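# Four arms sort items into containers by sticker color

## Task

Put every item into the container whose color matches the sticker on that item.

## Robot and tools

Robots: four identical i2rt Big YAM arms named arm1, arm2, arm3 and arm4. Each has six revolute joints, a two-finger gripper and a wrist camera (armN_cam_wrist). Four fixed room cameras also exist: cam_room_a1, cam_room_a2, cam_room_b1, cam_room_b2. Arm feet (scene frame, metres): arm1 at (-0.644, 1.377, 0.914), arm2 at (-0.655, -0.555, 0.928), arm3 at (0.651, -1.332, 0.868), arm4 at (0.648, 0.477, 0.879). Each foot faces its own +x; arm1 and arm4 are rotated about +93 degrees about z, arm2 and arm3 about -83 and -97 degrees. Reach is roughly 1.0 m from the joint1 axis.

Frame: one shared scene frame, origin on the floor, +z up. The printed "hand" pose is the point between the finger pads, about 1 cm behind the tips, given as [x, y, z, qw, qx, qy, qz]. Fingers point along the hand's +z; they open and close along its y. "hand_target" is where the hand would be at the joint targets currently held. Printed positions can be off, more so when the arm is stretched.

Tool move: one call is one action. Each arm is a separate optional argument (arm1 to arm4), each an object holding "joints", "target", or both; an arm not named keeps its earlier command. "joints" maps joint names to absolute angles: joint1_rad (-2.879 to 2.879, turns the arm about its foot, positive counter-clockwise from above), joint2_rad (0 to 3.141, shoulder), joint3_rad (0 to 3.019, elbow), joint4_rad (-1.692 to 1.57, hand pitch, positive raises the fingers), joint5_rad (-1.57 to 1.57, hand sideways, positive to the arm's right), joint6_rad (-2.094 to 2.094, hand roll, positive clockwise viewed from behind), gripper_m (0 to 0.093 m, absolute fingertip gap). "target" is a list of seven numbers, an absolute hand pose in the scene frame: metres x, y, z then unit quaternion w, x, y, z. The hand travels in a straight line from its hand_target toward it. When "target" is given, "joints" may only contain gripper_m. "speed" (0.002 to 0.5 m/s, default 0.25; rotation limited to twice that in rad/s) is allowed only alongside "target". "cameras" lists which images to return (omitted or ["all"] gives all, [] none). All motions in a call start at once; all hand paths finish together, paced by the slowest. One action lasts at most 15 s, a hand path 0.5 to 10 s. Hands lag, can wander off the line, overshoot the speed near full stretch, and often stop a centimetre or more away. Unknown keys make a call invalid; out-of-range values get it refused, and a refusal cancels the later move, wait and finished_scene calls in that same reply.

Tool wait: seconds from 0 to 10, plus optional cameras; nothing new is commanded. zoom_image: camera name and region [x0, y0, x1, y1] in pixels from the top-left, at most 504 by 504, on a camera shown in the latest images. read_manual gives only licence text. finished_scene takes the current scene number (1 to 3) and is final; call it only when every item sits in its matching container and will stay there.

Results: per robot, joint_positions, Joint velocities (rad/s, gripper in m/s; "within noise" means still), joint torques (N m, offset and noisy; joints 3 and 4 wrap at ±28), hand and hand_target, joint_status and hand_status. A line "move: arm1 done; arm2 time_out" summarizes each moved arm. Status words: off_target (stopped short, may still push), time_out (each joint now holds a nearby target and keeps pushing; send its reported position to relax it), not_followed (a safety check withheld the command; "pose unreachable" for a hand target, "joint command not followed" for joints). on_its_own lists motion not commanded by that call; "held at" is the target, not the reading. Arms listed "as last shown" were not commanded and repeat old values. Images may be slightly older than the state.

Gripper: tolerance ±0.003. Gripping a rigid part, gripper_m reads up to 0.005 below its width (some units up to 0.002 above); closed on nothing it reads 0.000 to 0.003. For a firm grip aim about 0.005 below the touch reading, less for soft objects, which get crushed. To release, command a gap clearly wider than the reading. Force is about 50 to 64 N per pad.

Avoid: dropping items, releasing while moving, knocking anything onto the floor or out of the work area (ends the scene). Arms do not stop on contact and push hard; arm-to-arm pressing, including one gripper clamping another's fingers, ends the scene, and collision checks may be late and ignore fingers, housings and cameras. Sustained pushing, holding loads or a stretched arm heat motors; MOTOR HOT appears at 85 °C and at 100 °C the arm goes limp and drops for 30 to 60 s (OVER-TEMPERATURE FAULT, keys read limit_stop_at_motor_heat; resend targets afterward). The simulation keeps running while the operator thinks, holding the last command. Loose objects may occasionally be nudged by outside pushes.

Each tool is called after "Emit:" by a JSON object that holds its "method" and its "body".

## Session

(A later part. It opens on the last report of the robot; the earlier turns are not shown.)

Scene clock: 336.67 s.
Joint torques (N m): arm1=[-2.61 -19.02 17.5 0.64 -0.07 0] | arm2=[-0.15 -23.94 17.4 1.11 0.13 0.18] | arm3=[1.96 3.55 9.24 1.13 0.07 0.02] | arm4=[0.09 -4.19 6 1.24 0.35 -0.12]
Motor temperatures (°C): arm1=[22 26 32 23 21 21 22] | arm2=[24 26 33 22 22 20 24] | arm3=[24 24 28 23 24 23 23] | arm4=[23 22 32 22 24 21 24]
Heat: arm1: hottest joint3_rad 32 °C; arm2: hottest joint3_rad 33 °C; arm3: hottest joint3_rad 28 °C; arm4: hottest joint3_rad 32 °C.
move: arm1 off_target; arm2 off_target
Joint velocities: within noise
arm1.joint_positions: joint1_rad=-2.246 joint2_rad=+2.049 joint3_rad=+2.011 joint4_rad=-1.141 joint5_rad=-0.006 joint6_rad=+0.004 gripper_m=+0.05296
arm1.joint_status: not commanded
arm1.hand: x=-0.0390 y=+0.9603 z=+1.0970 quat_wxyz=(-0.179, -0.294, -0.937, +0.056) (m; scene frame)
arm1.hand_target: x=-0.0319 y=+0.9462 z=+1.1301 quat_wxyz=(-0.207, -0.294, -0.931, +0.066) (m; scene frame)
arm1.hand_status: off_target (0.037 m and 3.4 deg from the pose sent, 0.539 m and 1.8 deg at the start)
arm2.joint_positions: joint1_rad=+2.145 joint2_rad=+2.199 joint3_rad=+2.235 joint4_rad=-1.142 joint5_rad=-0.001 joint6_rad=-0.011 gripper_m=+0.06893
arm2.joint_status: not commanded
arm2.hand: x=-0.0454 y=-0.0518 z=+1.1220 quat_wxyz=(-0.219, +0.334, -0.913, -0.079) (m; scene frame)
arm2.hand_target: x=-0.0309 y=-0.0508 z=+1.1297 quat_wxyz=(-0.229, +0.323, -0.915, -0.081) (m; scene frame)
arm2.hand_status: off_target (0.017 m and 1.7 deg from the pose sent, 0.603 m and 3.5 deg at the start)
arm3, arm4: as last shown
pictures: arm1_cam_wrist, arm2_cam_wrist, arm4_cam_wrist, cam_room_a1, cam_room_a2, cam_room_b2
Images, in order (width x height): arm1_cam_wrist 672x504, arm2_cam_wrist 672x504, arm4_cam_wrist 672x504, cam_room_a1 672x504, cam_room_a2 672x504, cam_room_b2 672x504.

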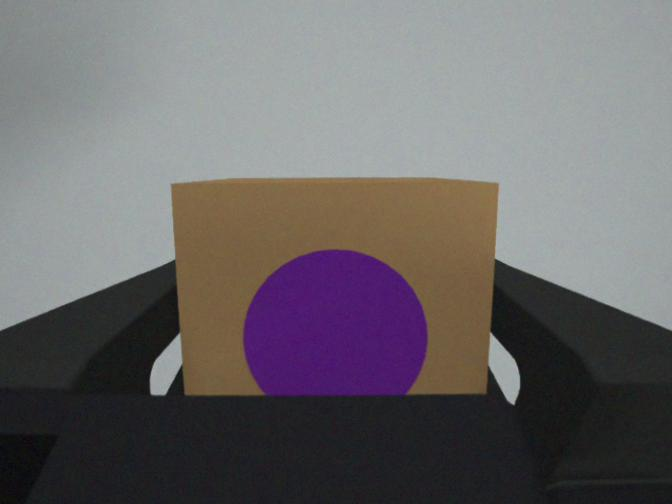

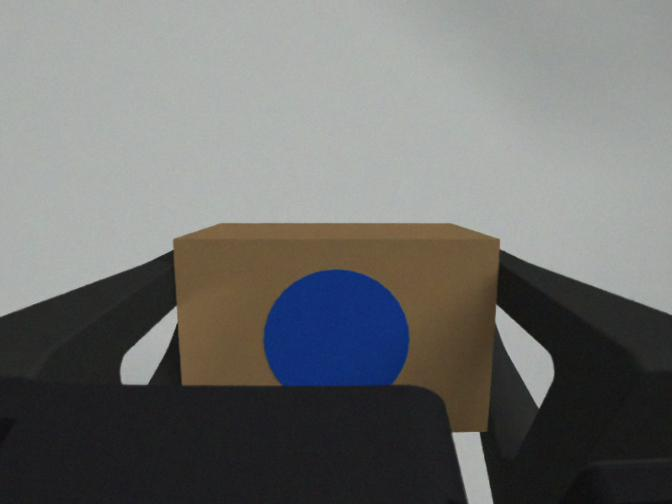

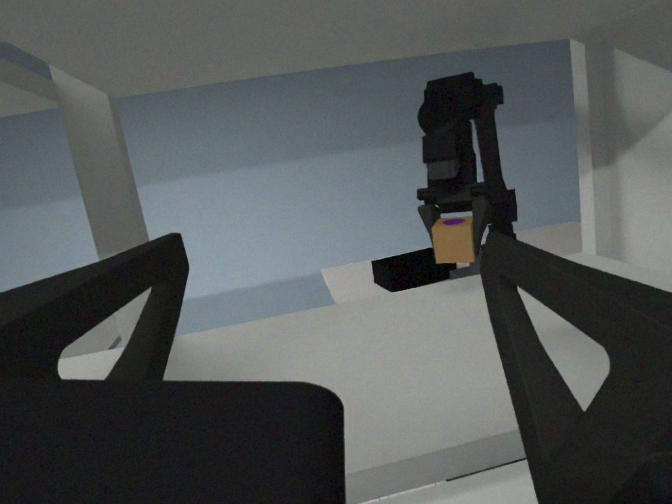

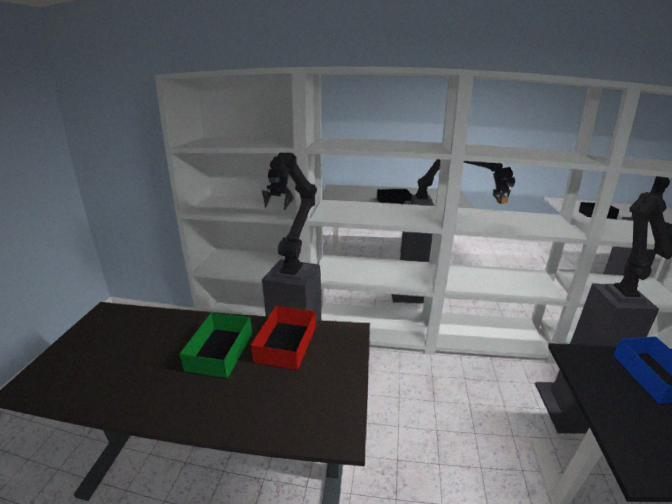

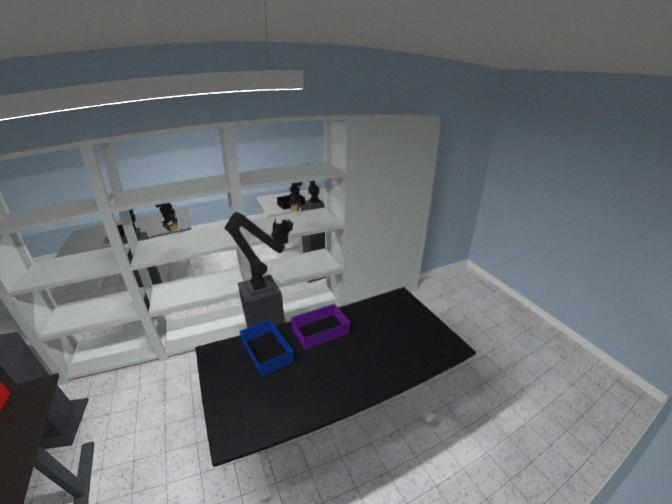

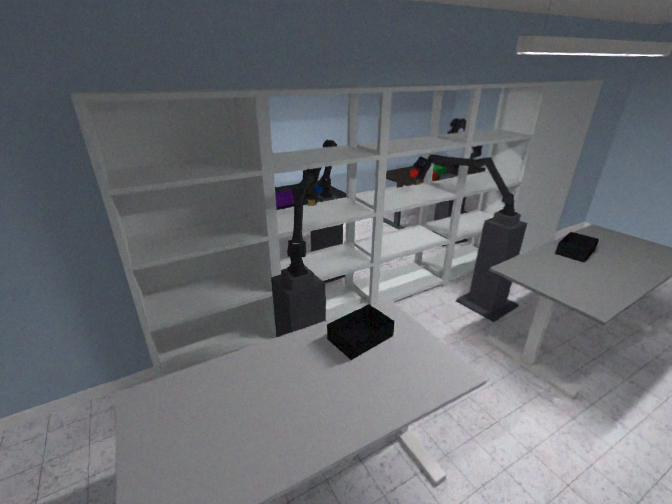

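Emit:
{"method": "move", "body": {"arm1": {"target":[-0.03,0.937,1.105,0.2468,0.2905,0.9212,-0.0778],"speed":0.1}, "arm2": {"target":[-0.03,-0.05,1.085,0.2281,-0.3231,0.9150,0.0806],"speed":0.1}, "cameras": ["arm4_cam_wrist"]}}

Emit:
{"method": "zoom_image", "body": {"camera": "arm4_cam_wrist", "region": [330, 100, 580, 340]}}

Scene clock: 342.20 s.
Joint torques (N m): arm1=[-2.67 -22.07 11.97 1.85 0 -0.03] | arm2=[-0.21 -24.23 11.3 2.5 0.13 0.19] | arm3=[2.02 3.72 9.24 1.16 0.07 0.03] | arm4=[0.26 -4.66 6.12 1.25 0.38 -0.09]
Motor temperatures (°C): arm1=[22 26 33 23 21 21 22] | arm2=[24 26 34 22 22 20 24] | arm3=[24 24 29 23 24 23 23] | arm4=[23 22 32 22 24 21 24]
Heat: arm1: hottest joint3_rad 33 °C; arm2: hottest joint3_rad 34 °C; arm3: hottest joint3_rad 29 °C; arm4: hottest joint3_rad 32 °C.
move: arm1 off_target; arm2 off_target
Joint velocities: within noise
arm1.joint_positions: joint1_rad=-2.257 joint2_rad=+2.048 joint3_rad=+1.920 joint4_rad=-0.972 joint5_rad=-0.011 joint6_rad=-0.002 gripper_m=+0.05296
arm1.joint_status: not commanded
arm1.hand: x=-0.0317 y=+0.9460 z=+1.0714 quat_wxyz=(-0.216, -0.293, -0.929, +0.067) (m; scene frame)
arm1.hand_target: x=-0.0307 y=+0.9375 z=+1.1050 quat_wxyz=(-0.247, -0.291, -0.921, +0.078) (m; scene frame)
arm1.hand_status: off_target (0.035 m and 3.8 deg from the pose sent, 0.026 m and 8.4 deg at the start)
arm2.joint_positions: joint1_rad=+2.145 joint2_rad=+2.199 joint3_rad=+2.193 joint4_rad=-1.060 joint5_rad=-0.001 joint6_rad=-0.011 gripper_m=+0.06893
arm2.joint_status: not commanded
arm2.hand: x=-0.0385 y=-0.0462 z=+1.1101 quat_wxyz=(-0.237, +0.333, -0.909, -0.085) (m; scene frame)
arm2.hand_target: x=-0.0308 y=-0.0505 z=+1.0851 quat_wxyz=(-0.228, +0.323, -0.915, -0.081) (m; scene frame)
arm2.hand_status: off_target (0.027 m and 1.7 deg from the pose sent, 0.040 m and 1.7 deg at the start)
arm3.joint_positions: joint1_rad=+1.589 joint2_rad=+0.493 joint3_rad=+1.182 joint4_rad=-1.599 joint5_rad=-0.001 joint6_rad=-0.008 gripper_m=+0.09398
arm3.joint_status: not commanded
arm3.hand: x=+0.8156 y=-1.3431 z=+1.2863 quat_wxyz=(-0.325, -0.042, -0.945, +0.024) (m; scene frame)
arm3.hand_target: x=+0.8167 y=-1.3415 z=+1.2930 quat_wxyz=(-0.330, -0.041, -0.943, +0.021) (m; scene frame)
arm3.hand_status: not commanded
arm4: as last shown
pictures: arm4_cam_wrist
Images, in order (width x height): arm4_cam_wrist 672x504.

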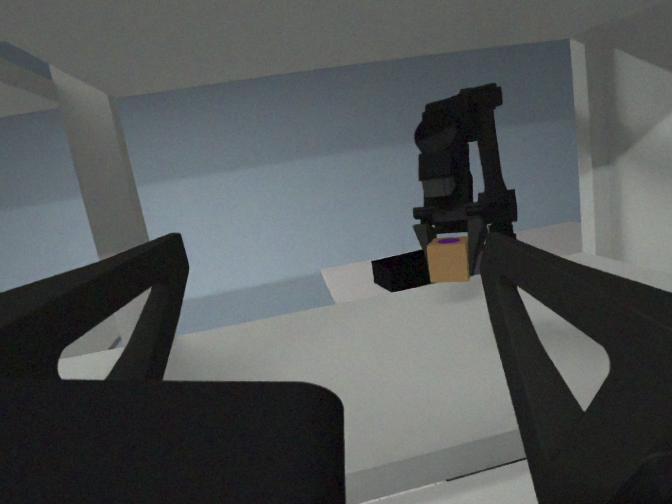

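Scaled by 2.016.

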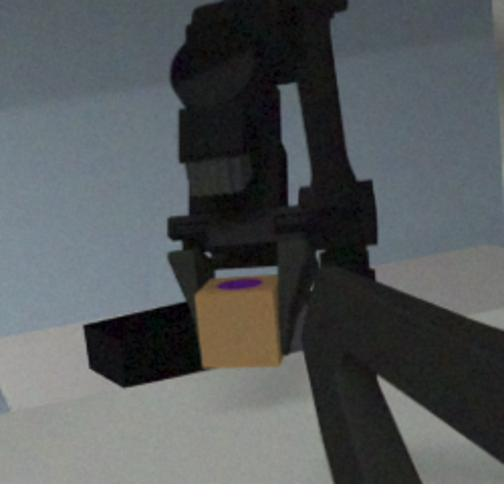

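Emit:
{"method": "move", "body": {"arm1": {"target":[-0.03,0.937,1.088,0.2468,0.2905,0.9212,-0.0778],"speed":0.08}, "arm2": {"target":[-0.03,-0.05,1.06,0.2281,-0.3231,0.9150,0.0806],"speed":0.08}, "cameras": ["arm4_cam_wrist","arm2_cam_wrist"]}}

Emit:
{"method": "zoom_image", "body": {"camera": "arm4_cam_wrist", "region": [330, 100, 580, 340]}}

Scene clock: 347.53 s.
Joint torques (N m): arm1=[-3.25 -21.25 11.37 1.89 -0.01 -0.06] | arm2=[-0.15 -23.82 10.96 2.52 0.12 0.18] | arm3=[2.02 3.55 9.2 1.17 0.08 0.03] | arm4=[0.32 -4.66 6.01 1.29 0.36 -0.09]
Motor temperatures (°C): arm1=[22 26 33 23 21 21 22] | arm2=[24 26 34 22 22 20 24] | arm3=[24 24 29 23 24 23 23] | arm4=[23 22 31 22 24 21 24]
Heat: arm1: hottest joint3_rad 33 °C; arm2: hottest joint3_rad 34 °C; arm3: hottest joint3_rad 29 °C; arm4: hottest joint3_rad 31 °C.
move: arm1 off_target; arm2 off_target
Joint velocities: within noise
arm1.joint_positions: joint1_rad=-2.257 joint2_rad=+2.048 joint3_rad=+1.892 joint4_rad=-0.932 joint5_rad=-0.012 joint6_rad=-0.002 gripper_m=+0.05296
arm1.joint_status: not commanded
arm1.hand: x=-0.0308 y=+0.9454 z=+1.0622 quat_wxyz=(-0.222, -0.292, -0.928, +0.069) (m; scene frame)
arm1.hand_target: x=-0.0304 y=+0.9374 z=+1.0880 quat_wxyz=(-0.247, -0.290, -0.921, +0.078) (m; scene frame)
arm1.hand_status: off_target (0.027 m and 3.1 deg from the pose sent, 0.019 m and 3.8 deg at the start)
arm2.joint_positions: joint1_rad=+2.145 joint2_rad=+2.199 joint3_rad=+2.140 joint4_rad=-0.999 joint5_rad=-0.001 joint6_rad=-0.011 gripper_m=+0.06893
arm2.joint_status: not commanded
arm2.hand: x=-0.0376 y=-0.0454 z=+1.0910 quat_wxyz=(-0.240, +0.332, -0.908, -0.086) (m; scene frame)
arm2.hand_target: x=-0.0311 y=-0.0507 z=+1.0602 quat_wxyz=(-0.228, +0.323, -0.915, -0.081) (m; scene frame)
arm2.hand_status: off_target (0.032 m and 2.0 deg from the pose sent, 0.051 m and 1.7 deg at the start)
arm3, arm4: as last shown
pictures: arm2_cam_wrist, arm4_cam_wrist
Images, in order (width x height): arm2_cam_wrist 672x504, arm4_cam_wrist 672x504.

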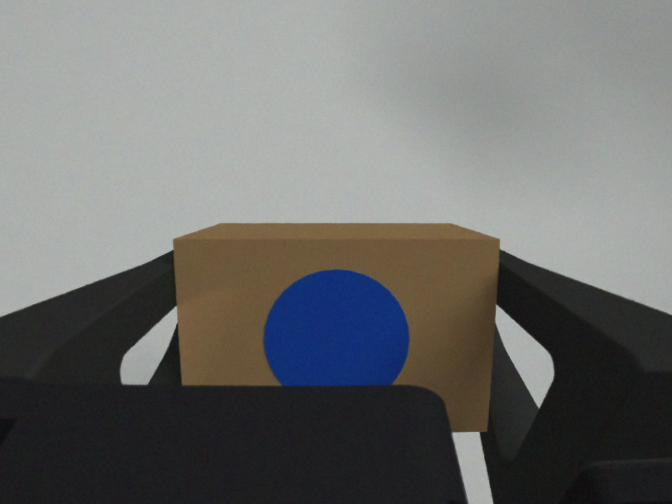

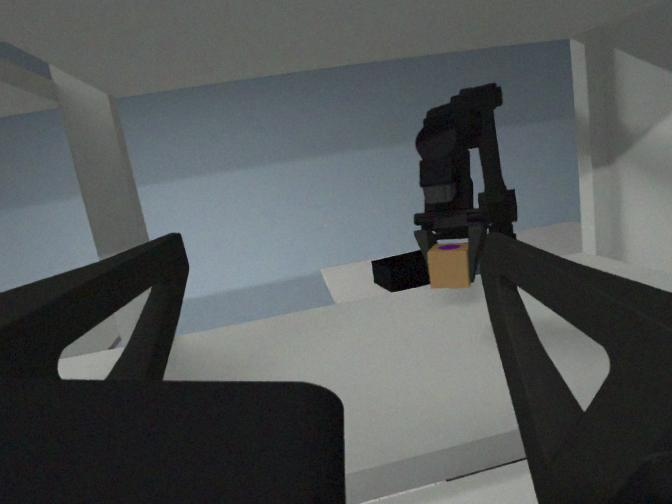

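Scaled by 2.016.

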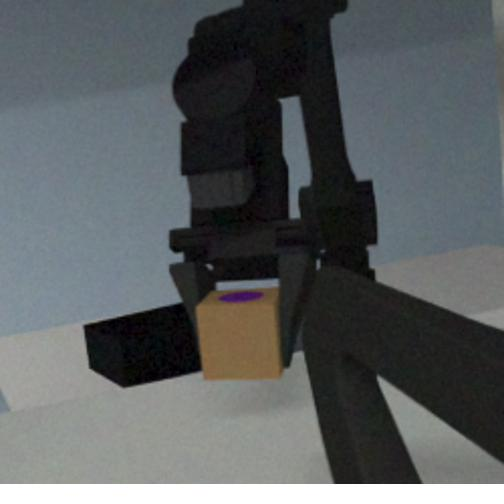

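Emit:
{"method": "move", "body": {"arm1": {"target":[-0.03,0.937,1.066,0.2468,0.2905,0.9212,-0.0778],"speed":0.08}, "arm2": {"target":[-0.03,-0.05,1.035,0.2281,-0.3231,0.9150,0.0806],"speed":0.08}, "cameras": ["arm4_cam_wrist","arm2_cam_wrist"]}}

Emit:
{"method": "zoom_image", "body": {"camera": "arm4_cam_wrist", "region": [330, 100, 580, 340]}}

Scene clock: 353.13 s.
Joint torques (N m): arm1=[-2.9 -21.07 11.55 1.8 -0.04 -0.03] | arm2=[0.03 -23.41 10.86 2.55 0.13 0.19] | arm3=[1.96 3.6 9.2 1.13 0.07 0.03] | arm4=[0.5 -4.25 6.08 1.35 0.34 -0.09]
Motor temperatures (°C): arm1=[22 26 33 23 21 21 22] | arm2=[24 27 33 22 22 20 24] | arm3=[24 24 29 23 24 23 23] | arm4=[23 22 31 22 24 21 24]
Heat: arm1: hottest joint3_rad 33 °C; arm2: hottest joint3_rad 33 °C; arm3: hottest joint3_rad 29 °C; arm4: hottest joint3_rad 31 °C.
move: arm1 off_target; arm2 off_target
Joint velocities: within noise
arm1.joint_positions: joint1_rad=-2.257 joint2_rad=+2.048 joint3_rad=+1.852 joint4_rad=-0.881 joint5_rad=-0.012 joint6_rad=-0.002 gripper_m=+0.05296
arm1.joint_status: not commanded
arm1.hand: x=-0.0314 y=+0.9457 z=+1.0481 quat_wxyz=(-0.227, -0.292, -0.927, +0.070) (m; scene frame)
arm1.hand_target: x=-0.0303 y=+0.9372 z=+1.0662 quat_wxyz=(-0.247, -0.290, -0.921, +0.078) (m; scene frame)
arm1.hand_status: off_target (0.020 m and 2.5 deg from the pose sent, 0.009 m and 3.1 deg at the start)
arm2.joint_positions: joint1_rad=+2.145 joint2_rad=+2.204 joint3_rad=+2.093 joint4_rad=-0.941 joint5_rad=-0.001 joint6_rad=-0.011 gripper_m=+0.06893
arm2.joint_status: not commanded
arm2.hand: x=-0.0369 y=-0.0448 z=+1.0705 quat_wxyz=(-0.243, +0.332, -0.907, -0.087) (m; scene frame)
arm2.hand_target: x=-0.0313 y=-0.0509 z=+1.0356 quat_wxyz=(-0.228, +0.323, -0.915, -0.081) (m; scene frame)
arm2.hand_status: off_target (0.037 m and 2.3 deg from the pose sent, 0.057 m and 2.0 deg at the start)
arm3, arm4: as last shown
pictures: arm2_cam_wrist, arm4_cam_wrist
Images, in order (width x height): arm2_cam_wrist 672x504, arm4_cam_wrist 672x504.

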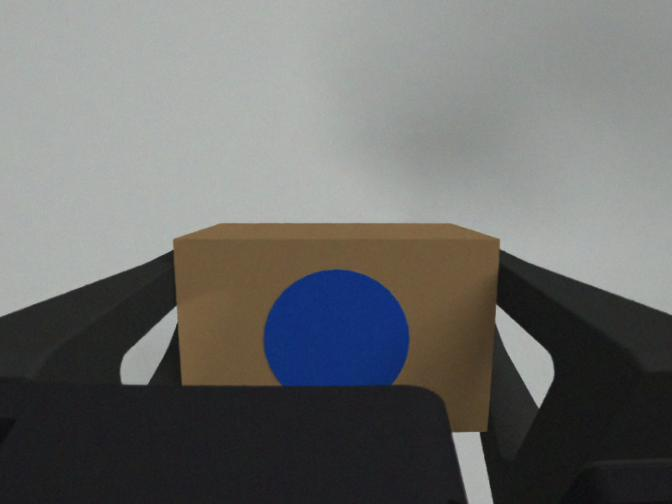

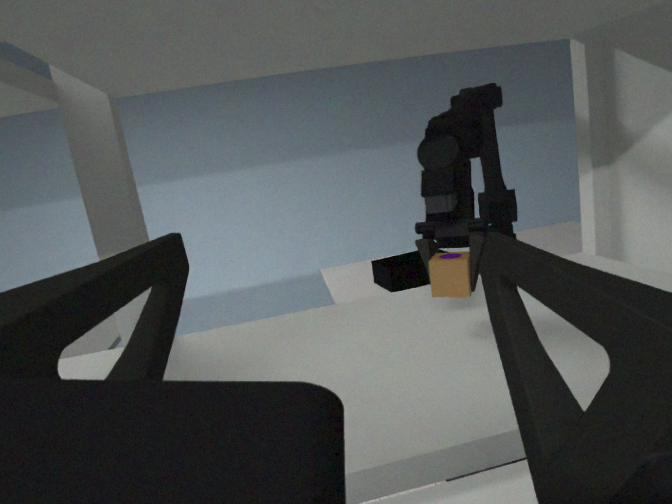

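Scaled by 2.016.

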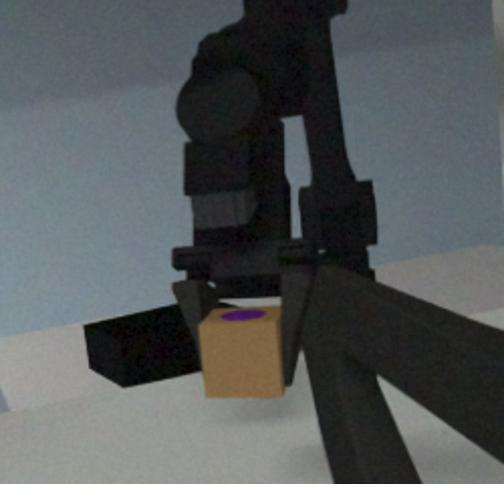

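Emit:
{"method": "move", "body": {"arm1": {"target":[-0.03,0.937,1.042,0.2468,0.2905,0.9212,-0.0778],"speed":0.08}, "arm2": {"target":[-0.03,-0.05,1.010,0.2281,-0.3231,0.9150,0.0806],"speed":0.08}, "cameras": ["arm4_cam_wrist","arm2_cam_wrist"]}}

Emit:
{"method": "zoom_image", "body": {"camera": "arm4_cam_wrist", "region": [330, 100, 580, 340]}}

Scene clock: 359.43 s.
Joint torques (N m): arm1=[-2.37 -19.31 11.38 1.81 -0.03 -0.06] | arm2=[-0.09 -23.65 10.92 2.52 0.13 0.19] | arm3=[1.96 3.6 9.24 1.14 0.06 0.02] | arm4=[0.21 -4.6 6.13 1.22 0.35 -0.1]
Motor temperatures (°C): arm1=[21 26 33 23 21 21 22] | arm2=[24 27 33 22 22 20 24] | arm3=[24 24 29 23 24 23 23] | arm4=[23 22 30 22 25 21 24]
Heat: arm1: hottest joint3_rad 33 °C; arm2: hottest joint3_rad 33 °C; arm3: hottest joint3_rad 29 °C; arm4: hottest joint3_rad 30 °C.
move: arm1 off_target; arm2 off_target
Joint velocities: within noise
arm1.joint_positions: joint1_rad=-2.257 joint2_rad=+2.048 joint3_rad=+1.812 joint4_rad=-0.826 joint5_rad=-0.012 joint6_rad=-0.002 gripper_m=+0.05296
arm1.joint_status: not commanded
arm1.hand: x=-0.0315 y=+0.9457 z=+1.0351 quat_wxyz=(-0.234, -0.291, -0.925, +0.072) (m; scene frame)
arm1.hand_target: x=-0.0301 y=+0.9371 z=+1.0422 quat_wxyz=(-0.247, -0.290, -0.921, +0.078) (m; scene frame)
arm1.hand_status: off_target (0.011 m and 1.7 deg from the pose sent, 0.011 m and 2.5 deg at the start)
arm2.joint_positions: joint1_rad=+2.145 joint2_rad=+2.222 joint3_rad=+2.053 joint4_rad=-0.887 joint5_rad=-0.001 joint6_rad=-0.011 gripper_m=+0.06893
arm2.joint_status: not commanded
arm2.hand: x=-0.0363 y=-0.0442 z=+1.0430 quat_wxyz=(-0.241, +0.332, -0.908, -0.087) (m; scene frame)
arm2.hand_target: x=-0.0312 y=-0.0508 z=+1.0105 quat_wxyz=(-0.228, +0.323, -0.915, -0.081) (m; scene frame)
arm2.hand_status: off_target (0.034 m and 2.1 deg from the pose sent, 0.061 m and 2.3 deg at the start)
arm3, arm4: as last shown
pictures: arm2_cam_wrist, arm4_cam_wrist
Images, in order (width x height): arm2_cam_wrist 672x504, arm4_cam_wrist 672x504.

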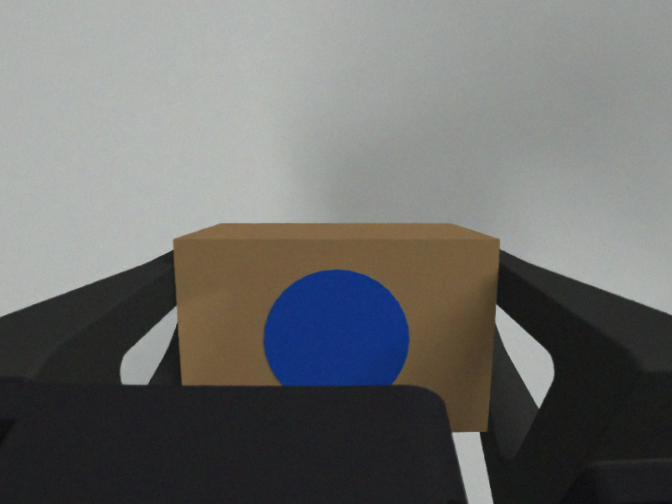

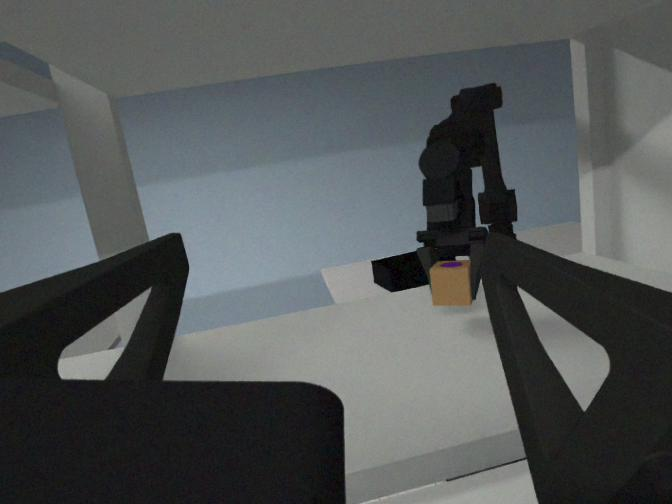

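Scaled by 2.016.

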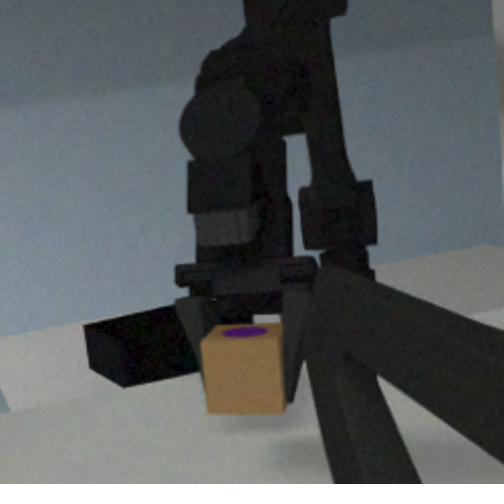

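Emit:
{"method": "move", "body": {"arm1": {"target":[-0.03,0.937,1.018,0.2468,0.2905,0.9212,-0.0778],"speed":0.08}, "arm2": {"target":[-0.03,-0.05,0.99,0.2281,-0.3231,0.9150,0.0806],"speed":0.08}, "cameras": ["arm4_cam_wrist","arm2_cam_wrist"]}}

Emit:
{"method": "zoom_image", "body": {"camera": "arm4_cam_wrist", "region": [330, 100, 580, 340]}}

Scene clock: 366.40 s.
Joint torques (N m): arm1=[-2.67 -17.96 11.23 1.99 -0.03 -0.04] | arm2=[-0.09 -23.82 10.76 2.54 0.12 0.19] | arm3=[1.85 3.6 9.21 1.13 0.07 0.03] | arm4=[0.15 -4.48 6.02 1.21 0.34 -0.09]
Motor temperatures (°C): arm1=[21 26 34 23 21 21 23] | arm2=[24 27 33 22 22 20 25] | arm3=[24 24 29 23 24 23 23] | arm4=[23 22 30 22 25 21 24]
Heat: arm1: hottest joint3_rad 34 °C; arm2: hottest joint3_rad 33 °C; arm3: hottest joint3_rad 29 °C; arm4: hottest joint3_rad 30 °C.
move: arm1 done; arm2 off_target
Joint velocities: within noise
arm1.joint_positions: joint1_rad=-2.257 joint2_rad=+2.052 joint3_rad=+1.777 joint4_rad=-0.773 joint5_rad=-0.012 joint6_rad=-0.002 gripper_m=+0.05296
arm1.joint_status: not commanded
arm1.hand: x=-0.0314 y=+0.9454 z=+1.0213 quat_wxyz=(-0.240, -0.291, -0.923, +0.075) (m; scene frame)
arm1.hand_target: x=-0.0302 y=+0.9371 z=+1.0181 quat_wxyz=(-0.247, -0.290, -0.921, +0.078) (m; scene frame)
arm1.hand_status: done (0.009 m and 0.8 deg from the pose sent, 0.019 m and 1.7 deg at the start)
arm2.joint_positions: joint1_rad=+2.145 joint2_rad=+2.235 joint3_rad=+2.027 joint4_rad=-0.845 joint5_rad=-0.001 joint6_rad=-0.011 gripper_m=+0.06893
arm2.joint_status: not commanded
arm2.hand: x=-0.0354 y=-0.0434 z=+1.0246 quat_wxyz=(-0.242, +0.332, -0.907, -0.087) (m; scene frame)
arm2.hand_target: x=-0.0313 y=-0.0508 z=+0.9907 quat_wxyz=(-0.228, +0.323, -0.915, -0.081) (m; scene frame)
arm2.hand_status: off_target (0.036 m and 2.2 deg from the pose sent, 0.054 m and 2.1 deg at the start)
arm3, arm4: as last shown
pictures: arm2_cam_wrist, arm4_cam_wrist
Images, in order (width x height): arm2_cam_wrist 672x504, arm4_cam_wrist 672x504.

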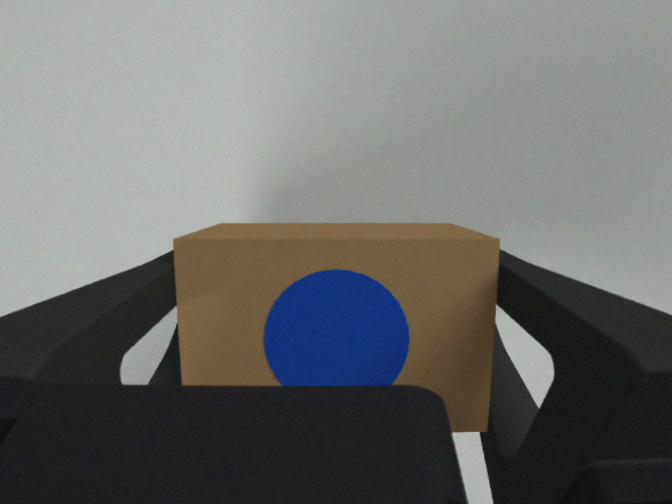

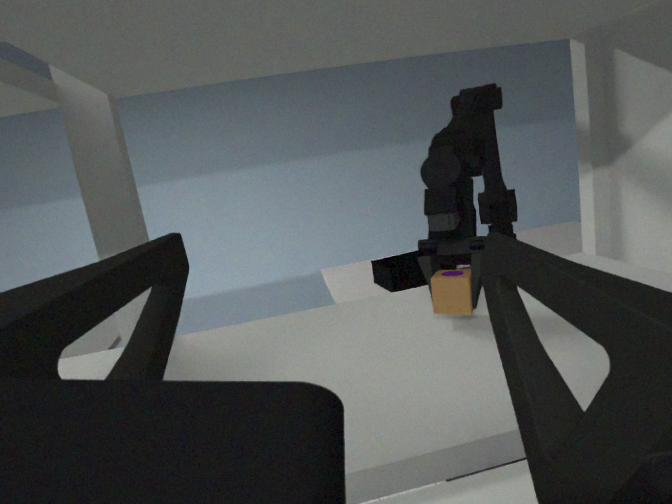

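Scaled by 2.016.

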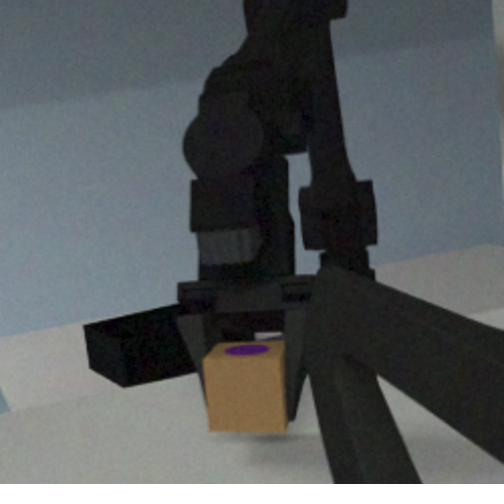

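Emit:
{"method": "move", "body": {"arm1": {"target":[-0.03,0.937,1.0,0.2468,0.2905,0.9212,-0.0778],"speed":0.08}, "arm2": {"target":[-0.03,-0.05,0.97,0.2281,-0.3231,0.9150,0.0806],"speed":0.08}, "cameras": ["arm4_cam_wrist","arm2_cam_wrist"]}}

Emit:
{"method": "zoom_image", "body": {"camera": "arm4_cam_wrist", "region": [330, 100, 580, 340]}}

Scene clock: 371.17 s.
Joint torques (N m): arm1=[-2.61 -17.96 11.12 2 -0.02 -0.07] | arm2=[0.03 -23.06 10.47 2.45 0.11 0.18] | arm3=[2.14 3.55 9.25 1.13 0.07 0.02] | arm4=[0.26 -4.89 5.96 1.2 0.35 -0.09]
Motor temperatures (°C): arm1=[21 26 34 23 21 21 23] | arm2=[24 27 33 22 22 20 25] | arm3=[24 24 29 23 24 23 23] | arm4=[23 22 30 22 25 21 24]
Heat: arm1: hottest joint3_rad 34 °C; arm2: hottest joint3_rad 33 °C; arm3: hottest joint3_rad 29 °C; arm4: hottest joint3_rad 30 °C.
move: arm1 done; arm2 off_target
Joint velocities: within noise
arm1.joint_positions: joint1_rad=-2.257 joint2_rad=+2.067 joint3_rad=+1.754 joint4_rad=-0.731 joint5_rad=-0.012 joint6_rad=-0.002 gripper_m=+0.05296
arm1.joint_status: not commanded
arm1.hand: x=-0.0308 y=+0.9450 z=+1.0042 quat_wxyz=(-0.242, -0.290, -0.923, +0.075) (m; scene frame)
arm1.hand_target: x=-0.0302 y=+0.9371 z=+1.0001 quat_wxyz=(-0.247, -0.290, -0.921, +0.078) (m; scene frame)
arm1.hand_status: done (0.009 m and 0.7 deg from the pose sent, 0.023 m and 0.9 deg at the start)
arm2.joint_positions: joint1_rad=+2.144 joint2_rad=+2.244 joint3_rad=+2.004 joint4_rad=-0.801 joint5_rad=-0.001 joint6_rad=-0.010 gripper_m=+0.06893
arm2.joint_status: not commanded
arm2.hand: x=-0.0330 y=-0.0427 z=+1.0123 quat_wxyz=(-0.248, +0.331, -0.906, -0.089) (m; scene frame)
arm2.hand_target: x=-0.0317 y=-0.0512 z=+0.9709 quat_wxyz=(-0.228, +0.323, -0.915, -0.081) (m; scene frame)
arm2.hand_status: off_target (0.043 m and 2.8 deg from the pose sent, 0.055 m and 2.2 deg at the start)
arm3, arm4: as last shown
pictures: arm2_cam_wrist, arm4_cam_wrist
Images, in order (width x height): arm2_cam_wrist 672x504, arm4_cam_wrist 672x504.

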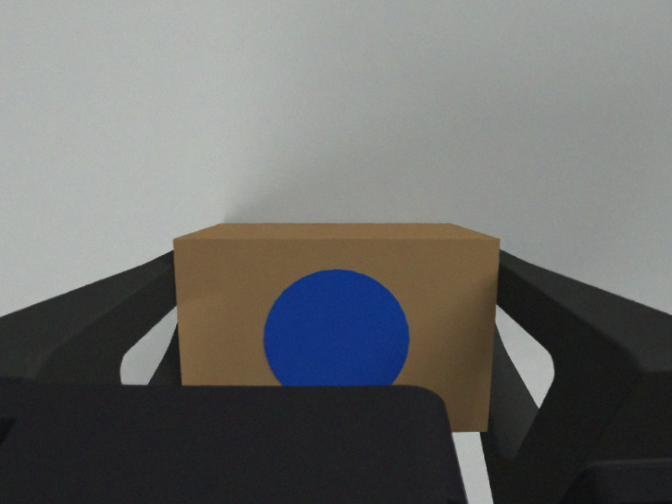

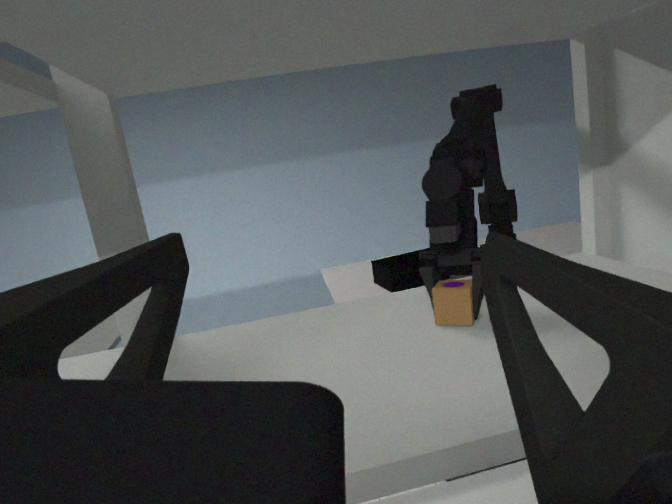

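Scaled by 2.016.

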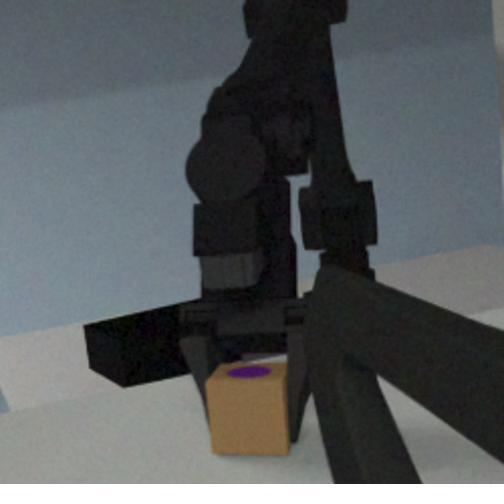

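Emit:
{"method": "move", "body": {"arm1": {"target":[-0.03,0.937,0.988,0.2468,0.2905,0.9212,-0.0778],"speed":0.08}, "arm2": {"target":[-0.03,-0.05,0.985,0.2281,-0.3231,0.9150,0.0806],"speed":0.08}, "cameras": ["arm4_cam_wrist","arm2_cam_wrist"]}}

Emit:
{"method": "zoom_image", "body": {"camera": "arm4_cam_wrist", "region": [330, 100, 580, 340]}}

Scene clock: 378.50 s.
Joint torques (N m): arm1=[-2.9 -17.38 10.36 1.87 -0.01 -0.03] | arm2=[0.03 -23.82 12.34 1.18 0.11 0.18] | arm3=[2.02 3.55 9.22 1.13 0.07 0.02] | arm4=[0.26 -4.48 5.91 1.26 0.36 -0.11]
Motor temperatures (°C): arm1=[21 26 34 23 21 21 23] | arm2=[24 27 33 22 22 20 25] | arm3=[24 24 29 23 24 23 23] | arm4=[23 22 30 22 25 21 24]
Heat: arm1: hottest joint3_rad 34 °C; arm2: hottest joint3_rad 33 °C; arm3: hottest joint3_rad 29 °C; arm4: hottest joint3_rad 30 °C.
move: arm1 off_target; arm2 off_target
Joint velocities: within noise
arm1.joint_positions: joint1_rad=-2.257 joint2_rad=+2.067 joint3_rad=+1.747 joint4_rad=-0.707 joint5_rad=-0.013 joint6_rad=-0.002 gripper_m=+0.05296
arm1.joint_status: not commanded
arm1.hand: x=-0.0283 y=+0.9433 z=+1.0039 quat_wxyz=(-0.250, -0.290, -0.921, +0.077) (m; scene frame)
arm1.hand_target: x=-0.0304 y=+0.9374 z=+0.9880 quat_wxyz=(-0.247, -0.291, -0.921, +0.078) (m; scene frame)
arm1.hand_status: off_target (0.017 m and 0.4 deg from the pose sent, 0.018 m and 0.7 deg at the start)
arm2.joint_positions: joint1_rad=+2.144 joint2_rad=+2.244 joint3_rad=+2.004 joint4_rad=-0.801 joint5_rad=-0.001 joint6_rad=-0.010 gripper_m=+0.06893
arm2.joint_status: not commanded
arm2.hand: x=-0.0330 y=-0.0428 z=+1.0121 quat_wxyz=(-0.248, +0.331, -0.906, -0.089) (m; scene frame)
arm2.hand_target: x=-0.0307 y=-0.0504 z=+0.9855 quat_wxyz=(-0.228, +0.323, -0.915, -0.081) (m; scene frame)
arm2.hand_status: off_target (0.028 m and 2.8 deg from the pose sent, 0.028 m and 2.8 deg at the start)
arm3: as last shown
arm4.joint_positions: joint1_rad=+0.283 joint2_rad=+1.174 joint3_rad=+0.328 joint4_rad=+1.570 joint5_rad=-0.856 joint6_rad=+0.736 gripper_m=+0.09402
arm4.joint_status: not commanded
arm4.hand: x=+0.4172 y=+0.7479 z=+1.2230 quat_wxyz=(-0.037, +0.520, -0.103, -0.847) (m; scene frame)
arm4.hand_target: x=+0.4196 y=+0.7498 z=+1.2206 quat_wxyz=(-0.047, +0.521, -0.101, -0.847) (m; scene frame)
arm4.hand_status: not commanded
pictures: arm2_cam_wrist, arm4_cam_wrist
Images, in order (width x height): arm2_cam_wrist 672x504, arm4_cam_wrist 672x504.

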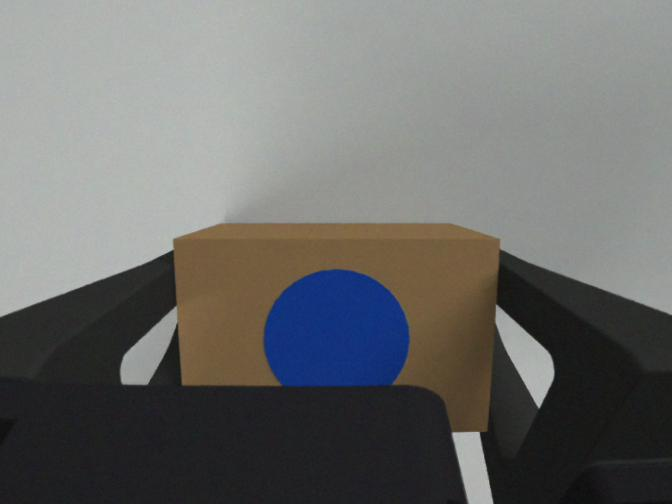

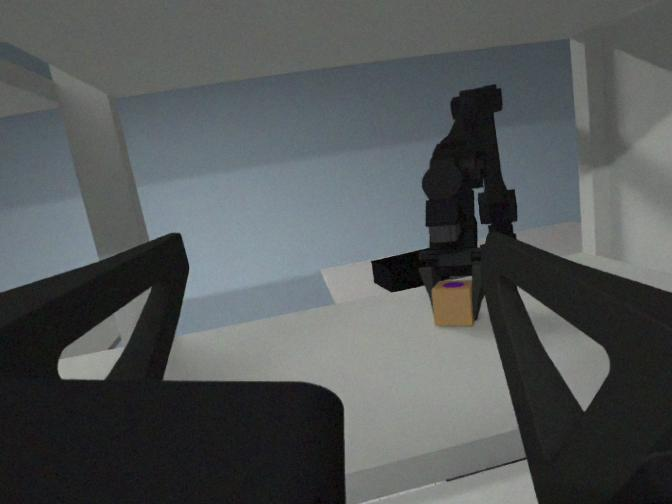

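Scaled by 2.016.

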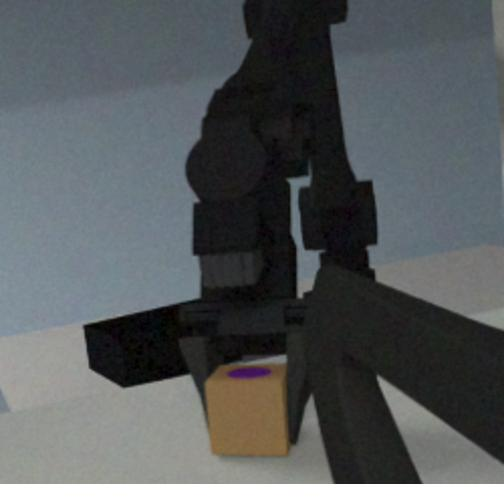

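Emit:
{"method": "move", "body": {"arm1": {"joints":{"gripper_m":0.09}}, "arm2": {"joints":{"gripper_m":0.09}}, "cameras": ["arm1_cam_wrist","arm2_cam_wrist"]}}

Emit:
{"method": "move", "body": {"arm1": {"target":[-0.08,0.98,1.15,0.2468,0.2905,0.9212,-0.0778],"speed":0.15}, "arm2": {"target":[-0.08,-0.09,1.15,0.2281,-0.3231,0.9150,0.0806],"speed":0.15}, "cameras": ["arm1_cam_wrist","arm2_cam_wrist","arm4_cam_wrist"]}}

Scene clock: 383.63 s.
Joint torques (N m): arm1=[-1.85 -18.26 10.5 1.78 -0.06 -0.06] | arm2=[0.03 -23.82 12.33 1.25 0.11 0.18] | arm3=[1.96 3.72 9.22 1.14 0.07 0.02] | arm4=[-0.09 -4.42 6.06 1.33 0.33 -0.1]
Motor temperatures (°C): arm1=[21 26 34 23 21 21 23] | arm2=[24 27 34 22 22 20 25] | arm3=[24 24 29 23 24 23 23] | arm4=[23 22 29 22 25 21 24]
Heat: arm1: hottest joint3_rad 34 °C; arm2: hottest joint3_rad 34 °C; arm3: hottest joint3_rad 29 °C; arm4: hottest joint3_rad 29 °C.
move: arm1 done; arm2 done
Joint velocities: within noise
arm1.joint_positions: joint1_rad=-2.262 joint2_rad=+2.068 joint3_rad=+1.745 joint4_rad=-0.702 joint5_rad=-0.012 joint6_rad=-0.002 gripper_m=+0.08996
arm1.joint_status: all done
arm1.hand: x=-0.0304 y=+0.9396 z=+1.0030 quat_wxyz=(-0.251, -0.292, -0.919, +0.079) (m; scene frame)
arm1.hand_target: x=-0.0305 y=+0.9372 z=+0.9882 quat_wxyz=(-0.247, -0.291, -0.921, +0.078) (m; scene frame)
arm1.hand_status: not commanded
arm2.joint_positions: joint1_rad=+2.144 joint2_rad=+2.244 joint3_rad=+2.004 joint4_rad=-0.803 joint5_rad=-0.001 joint6_rad=-0.010 gripper_m=+0.08992
arm2.joint_status: all done
arm2.hand: x=-0.0334 y=-0.0430 z=+1.0119 quat_wxyz=(-0.247, +0.331, -0.906, -0.088) (m; scene frame)
arm2.hand_target: x=-0.0307 y=-0.0504 z=+0.9855 quat_wxyz=(-0.228, +0.323, -0.915, -0.081) (m; scene frame)
arm2.hand_status: not commanded
arm3, arm4: as last shown
pictures: arm1_cam_wrist, arm2_cam_wrist
Images, in order (width x height): arm1_cam_wrist 672x504, arm2_cam_wrist 672x504.

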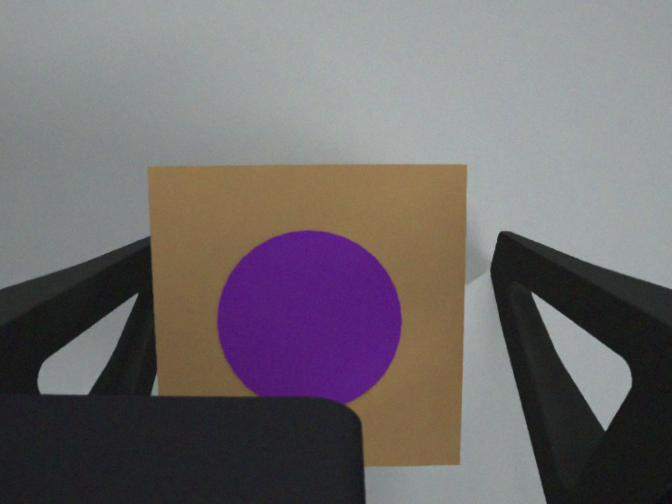

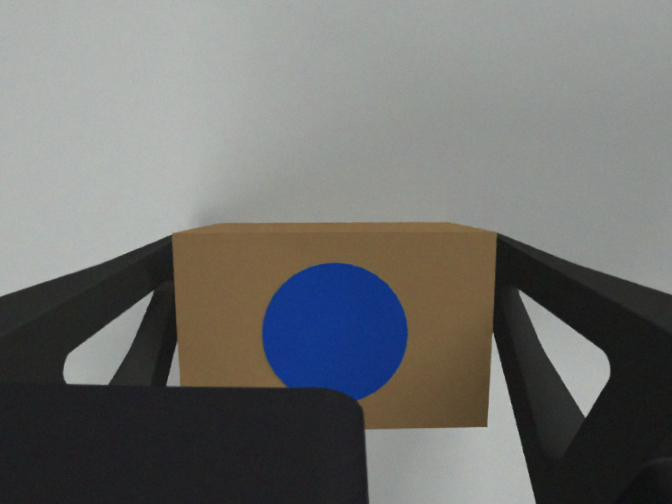

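Scene clock: 385.40 s.
Joint torques (N m): arm1=[-1.85 -17.9 14.23 0.91 0.11 -0.01] | arm2=[-0.03 -24.76 12.18 1.18 0.13 0.17] | arm3=[1.9 3.66 9.2 1.16 0.07 0.03] | arm4=[0.32 -4.13 5.97 1.25 0.37 -0.09]
Motor temperatures (°C): arm1=[21 27 34 23 21 21 23] | arm2=[24 28 34 22 22 20 25] | arm3=[24 24 29 23 24 23 23] | arm4=[23 22 29 22 25 21 24]
Heat: arm1: hottest joint3_rad 34 °C; arm2: hottest joint3_rad 34 °C; arm3: hottest joint3_rad 29 °C; arm4: hottest joint3_rad 29 °C.
move: arm1 off_target; arm2 done
Joint velocities: within noise
arm1.joint_positions: joint1_rad=-2.262 joint2_rad=+1.832 joint3_rad=+1.712 joint4_rad=-0.956 joint5_rad=-0.011 joint6_rad=-0.002 gripper_m=+0.08996
arm1.joint_status: not commanded
arm1.hand: x=-0.0862 y=+0.9807 z=+1.1212 quat_wxyz=(-0.227, -0.295, -0.925, +0.071) (m; scene frame)
arm1.hand_target: x=-0.0808 y=+0.9804 z=+1.1500 quat_wxyz=(-0.247, -0.291, -0.921, +0.078) (m; scene frame)
arm1.hand_status: off_target (0.029 m and 2.5 deg from the pose sent, 0.160 m and 0.6 deg at the start)
arm2.joint_positions: joint1_rad=+2.144 joint2_rad=+2.013 joint3_rad=+1.985 joint4_rad=-1.052 joint5_rad=-0.001 joint6_rad=-0.009 gripper_m=+0.08992
arm2.joint_status: not commanded
arm2.hand: x=-0.0821 y=-0.0834 z=+1.1468 quat_wxyz=(-0.230, +0.332, -0.911, -0.083) (m; scene frame)
arm2.hand_target: x=-0.0801 y=-0.0900 z=+1.1500 quat_wxyz=(-0.228, +0.323, -0.915, -0.081) (m; scene frame)
arm2.hand_status: done (0.008 m and 1.2 deg from the pose sent, 0.153 m and 2.7 deg at the start)
arm3.joint_positions: joint1_rad=+1.589 joint2_rad=+0.493 joint3_rad=+1.182 joint4_rad=-1.599 joint5_rad=-0.001 joint6_rad=-0.008 gripper_m=+0.09398
arm3.joint_status: not commanded
arm3.hand: x=+0.8156 y=-1.3431 z=+1.2863 quat_wxyz=(-0.325, -0.042, -0.945, +0.024) (m; scene frame)
arm3.hand_target: x=+0.8167 y=-1.3415 z=+1.2930 quat_wxyz=(-0.330, -0.041, -0.943, +0.021) (m; scene frame)
arm3.hand_status: not commanded
arm4: as last shown
pictures: arm1_cam_wrist, arm2_cam_wrist, arm4_cam_wrist
Images, in order (width x height): arm1_cam_wrist 672x504, arm2_cam_wrist 672x504, arm4_cam_wrist 672x504.

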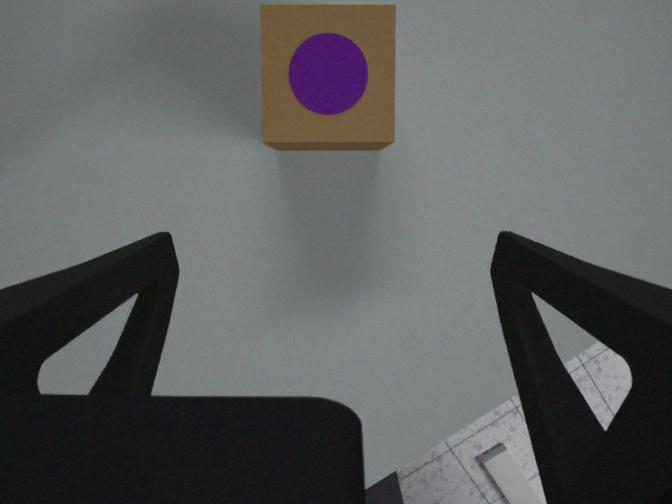

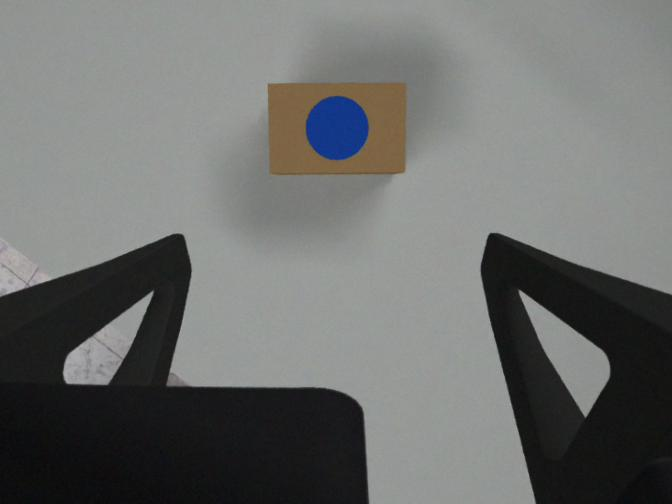

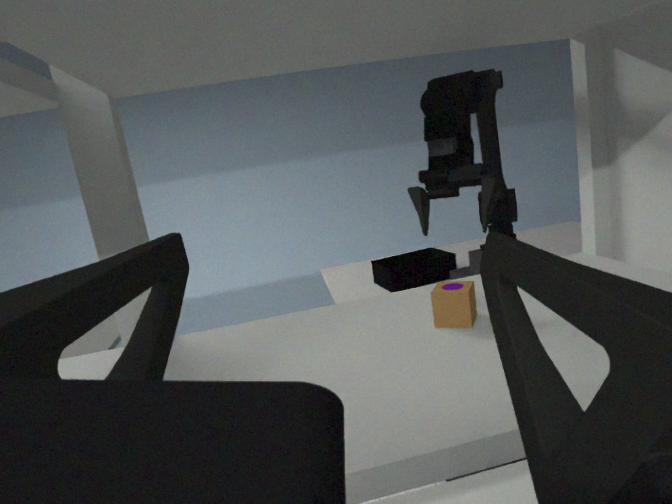

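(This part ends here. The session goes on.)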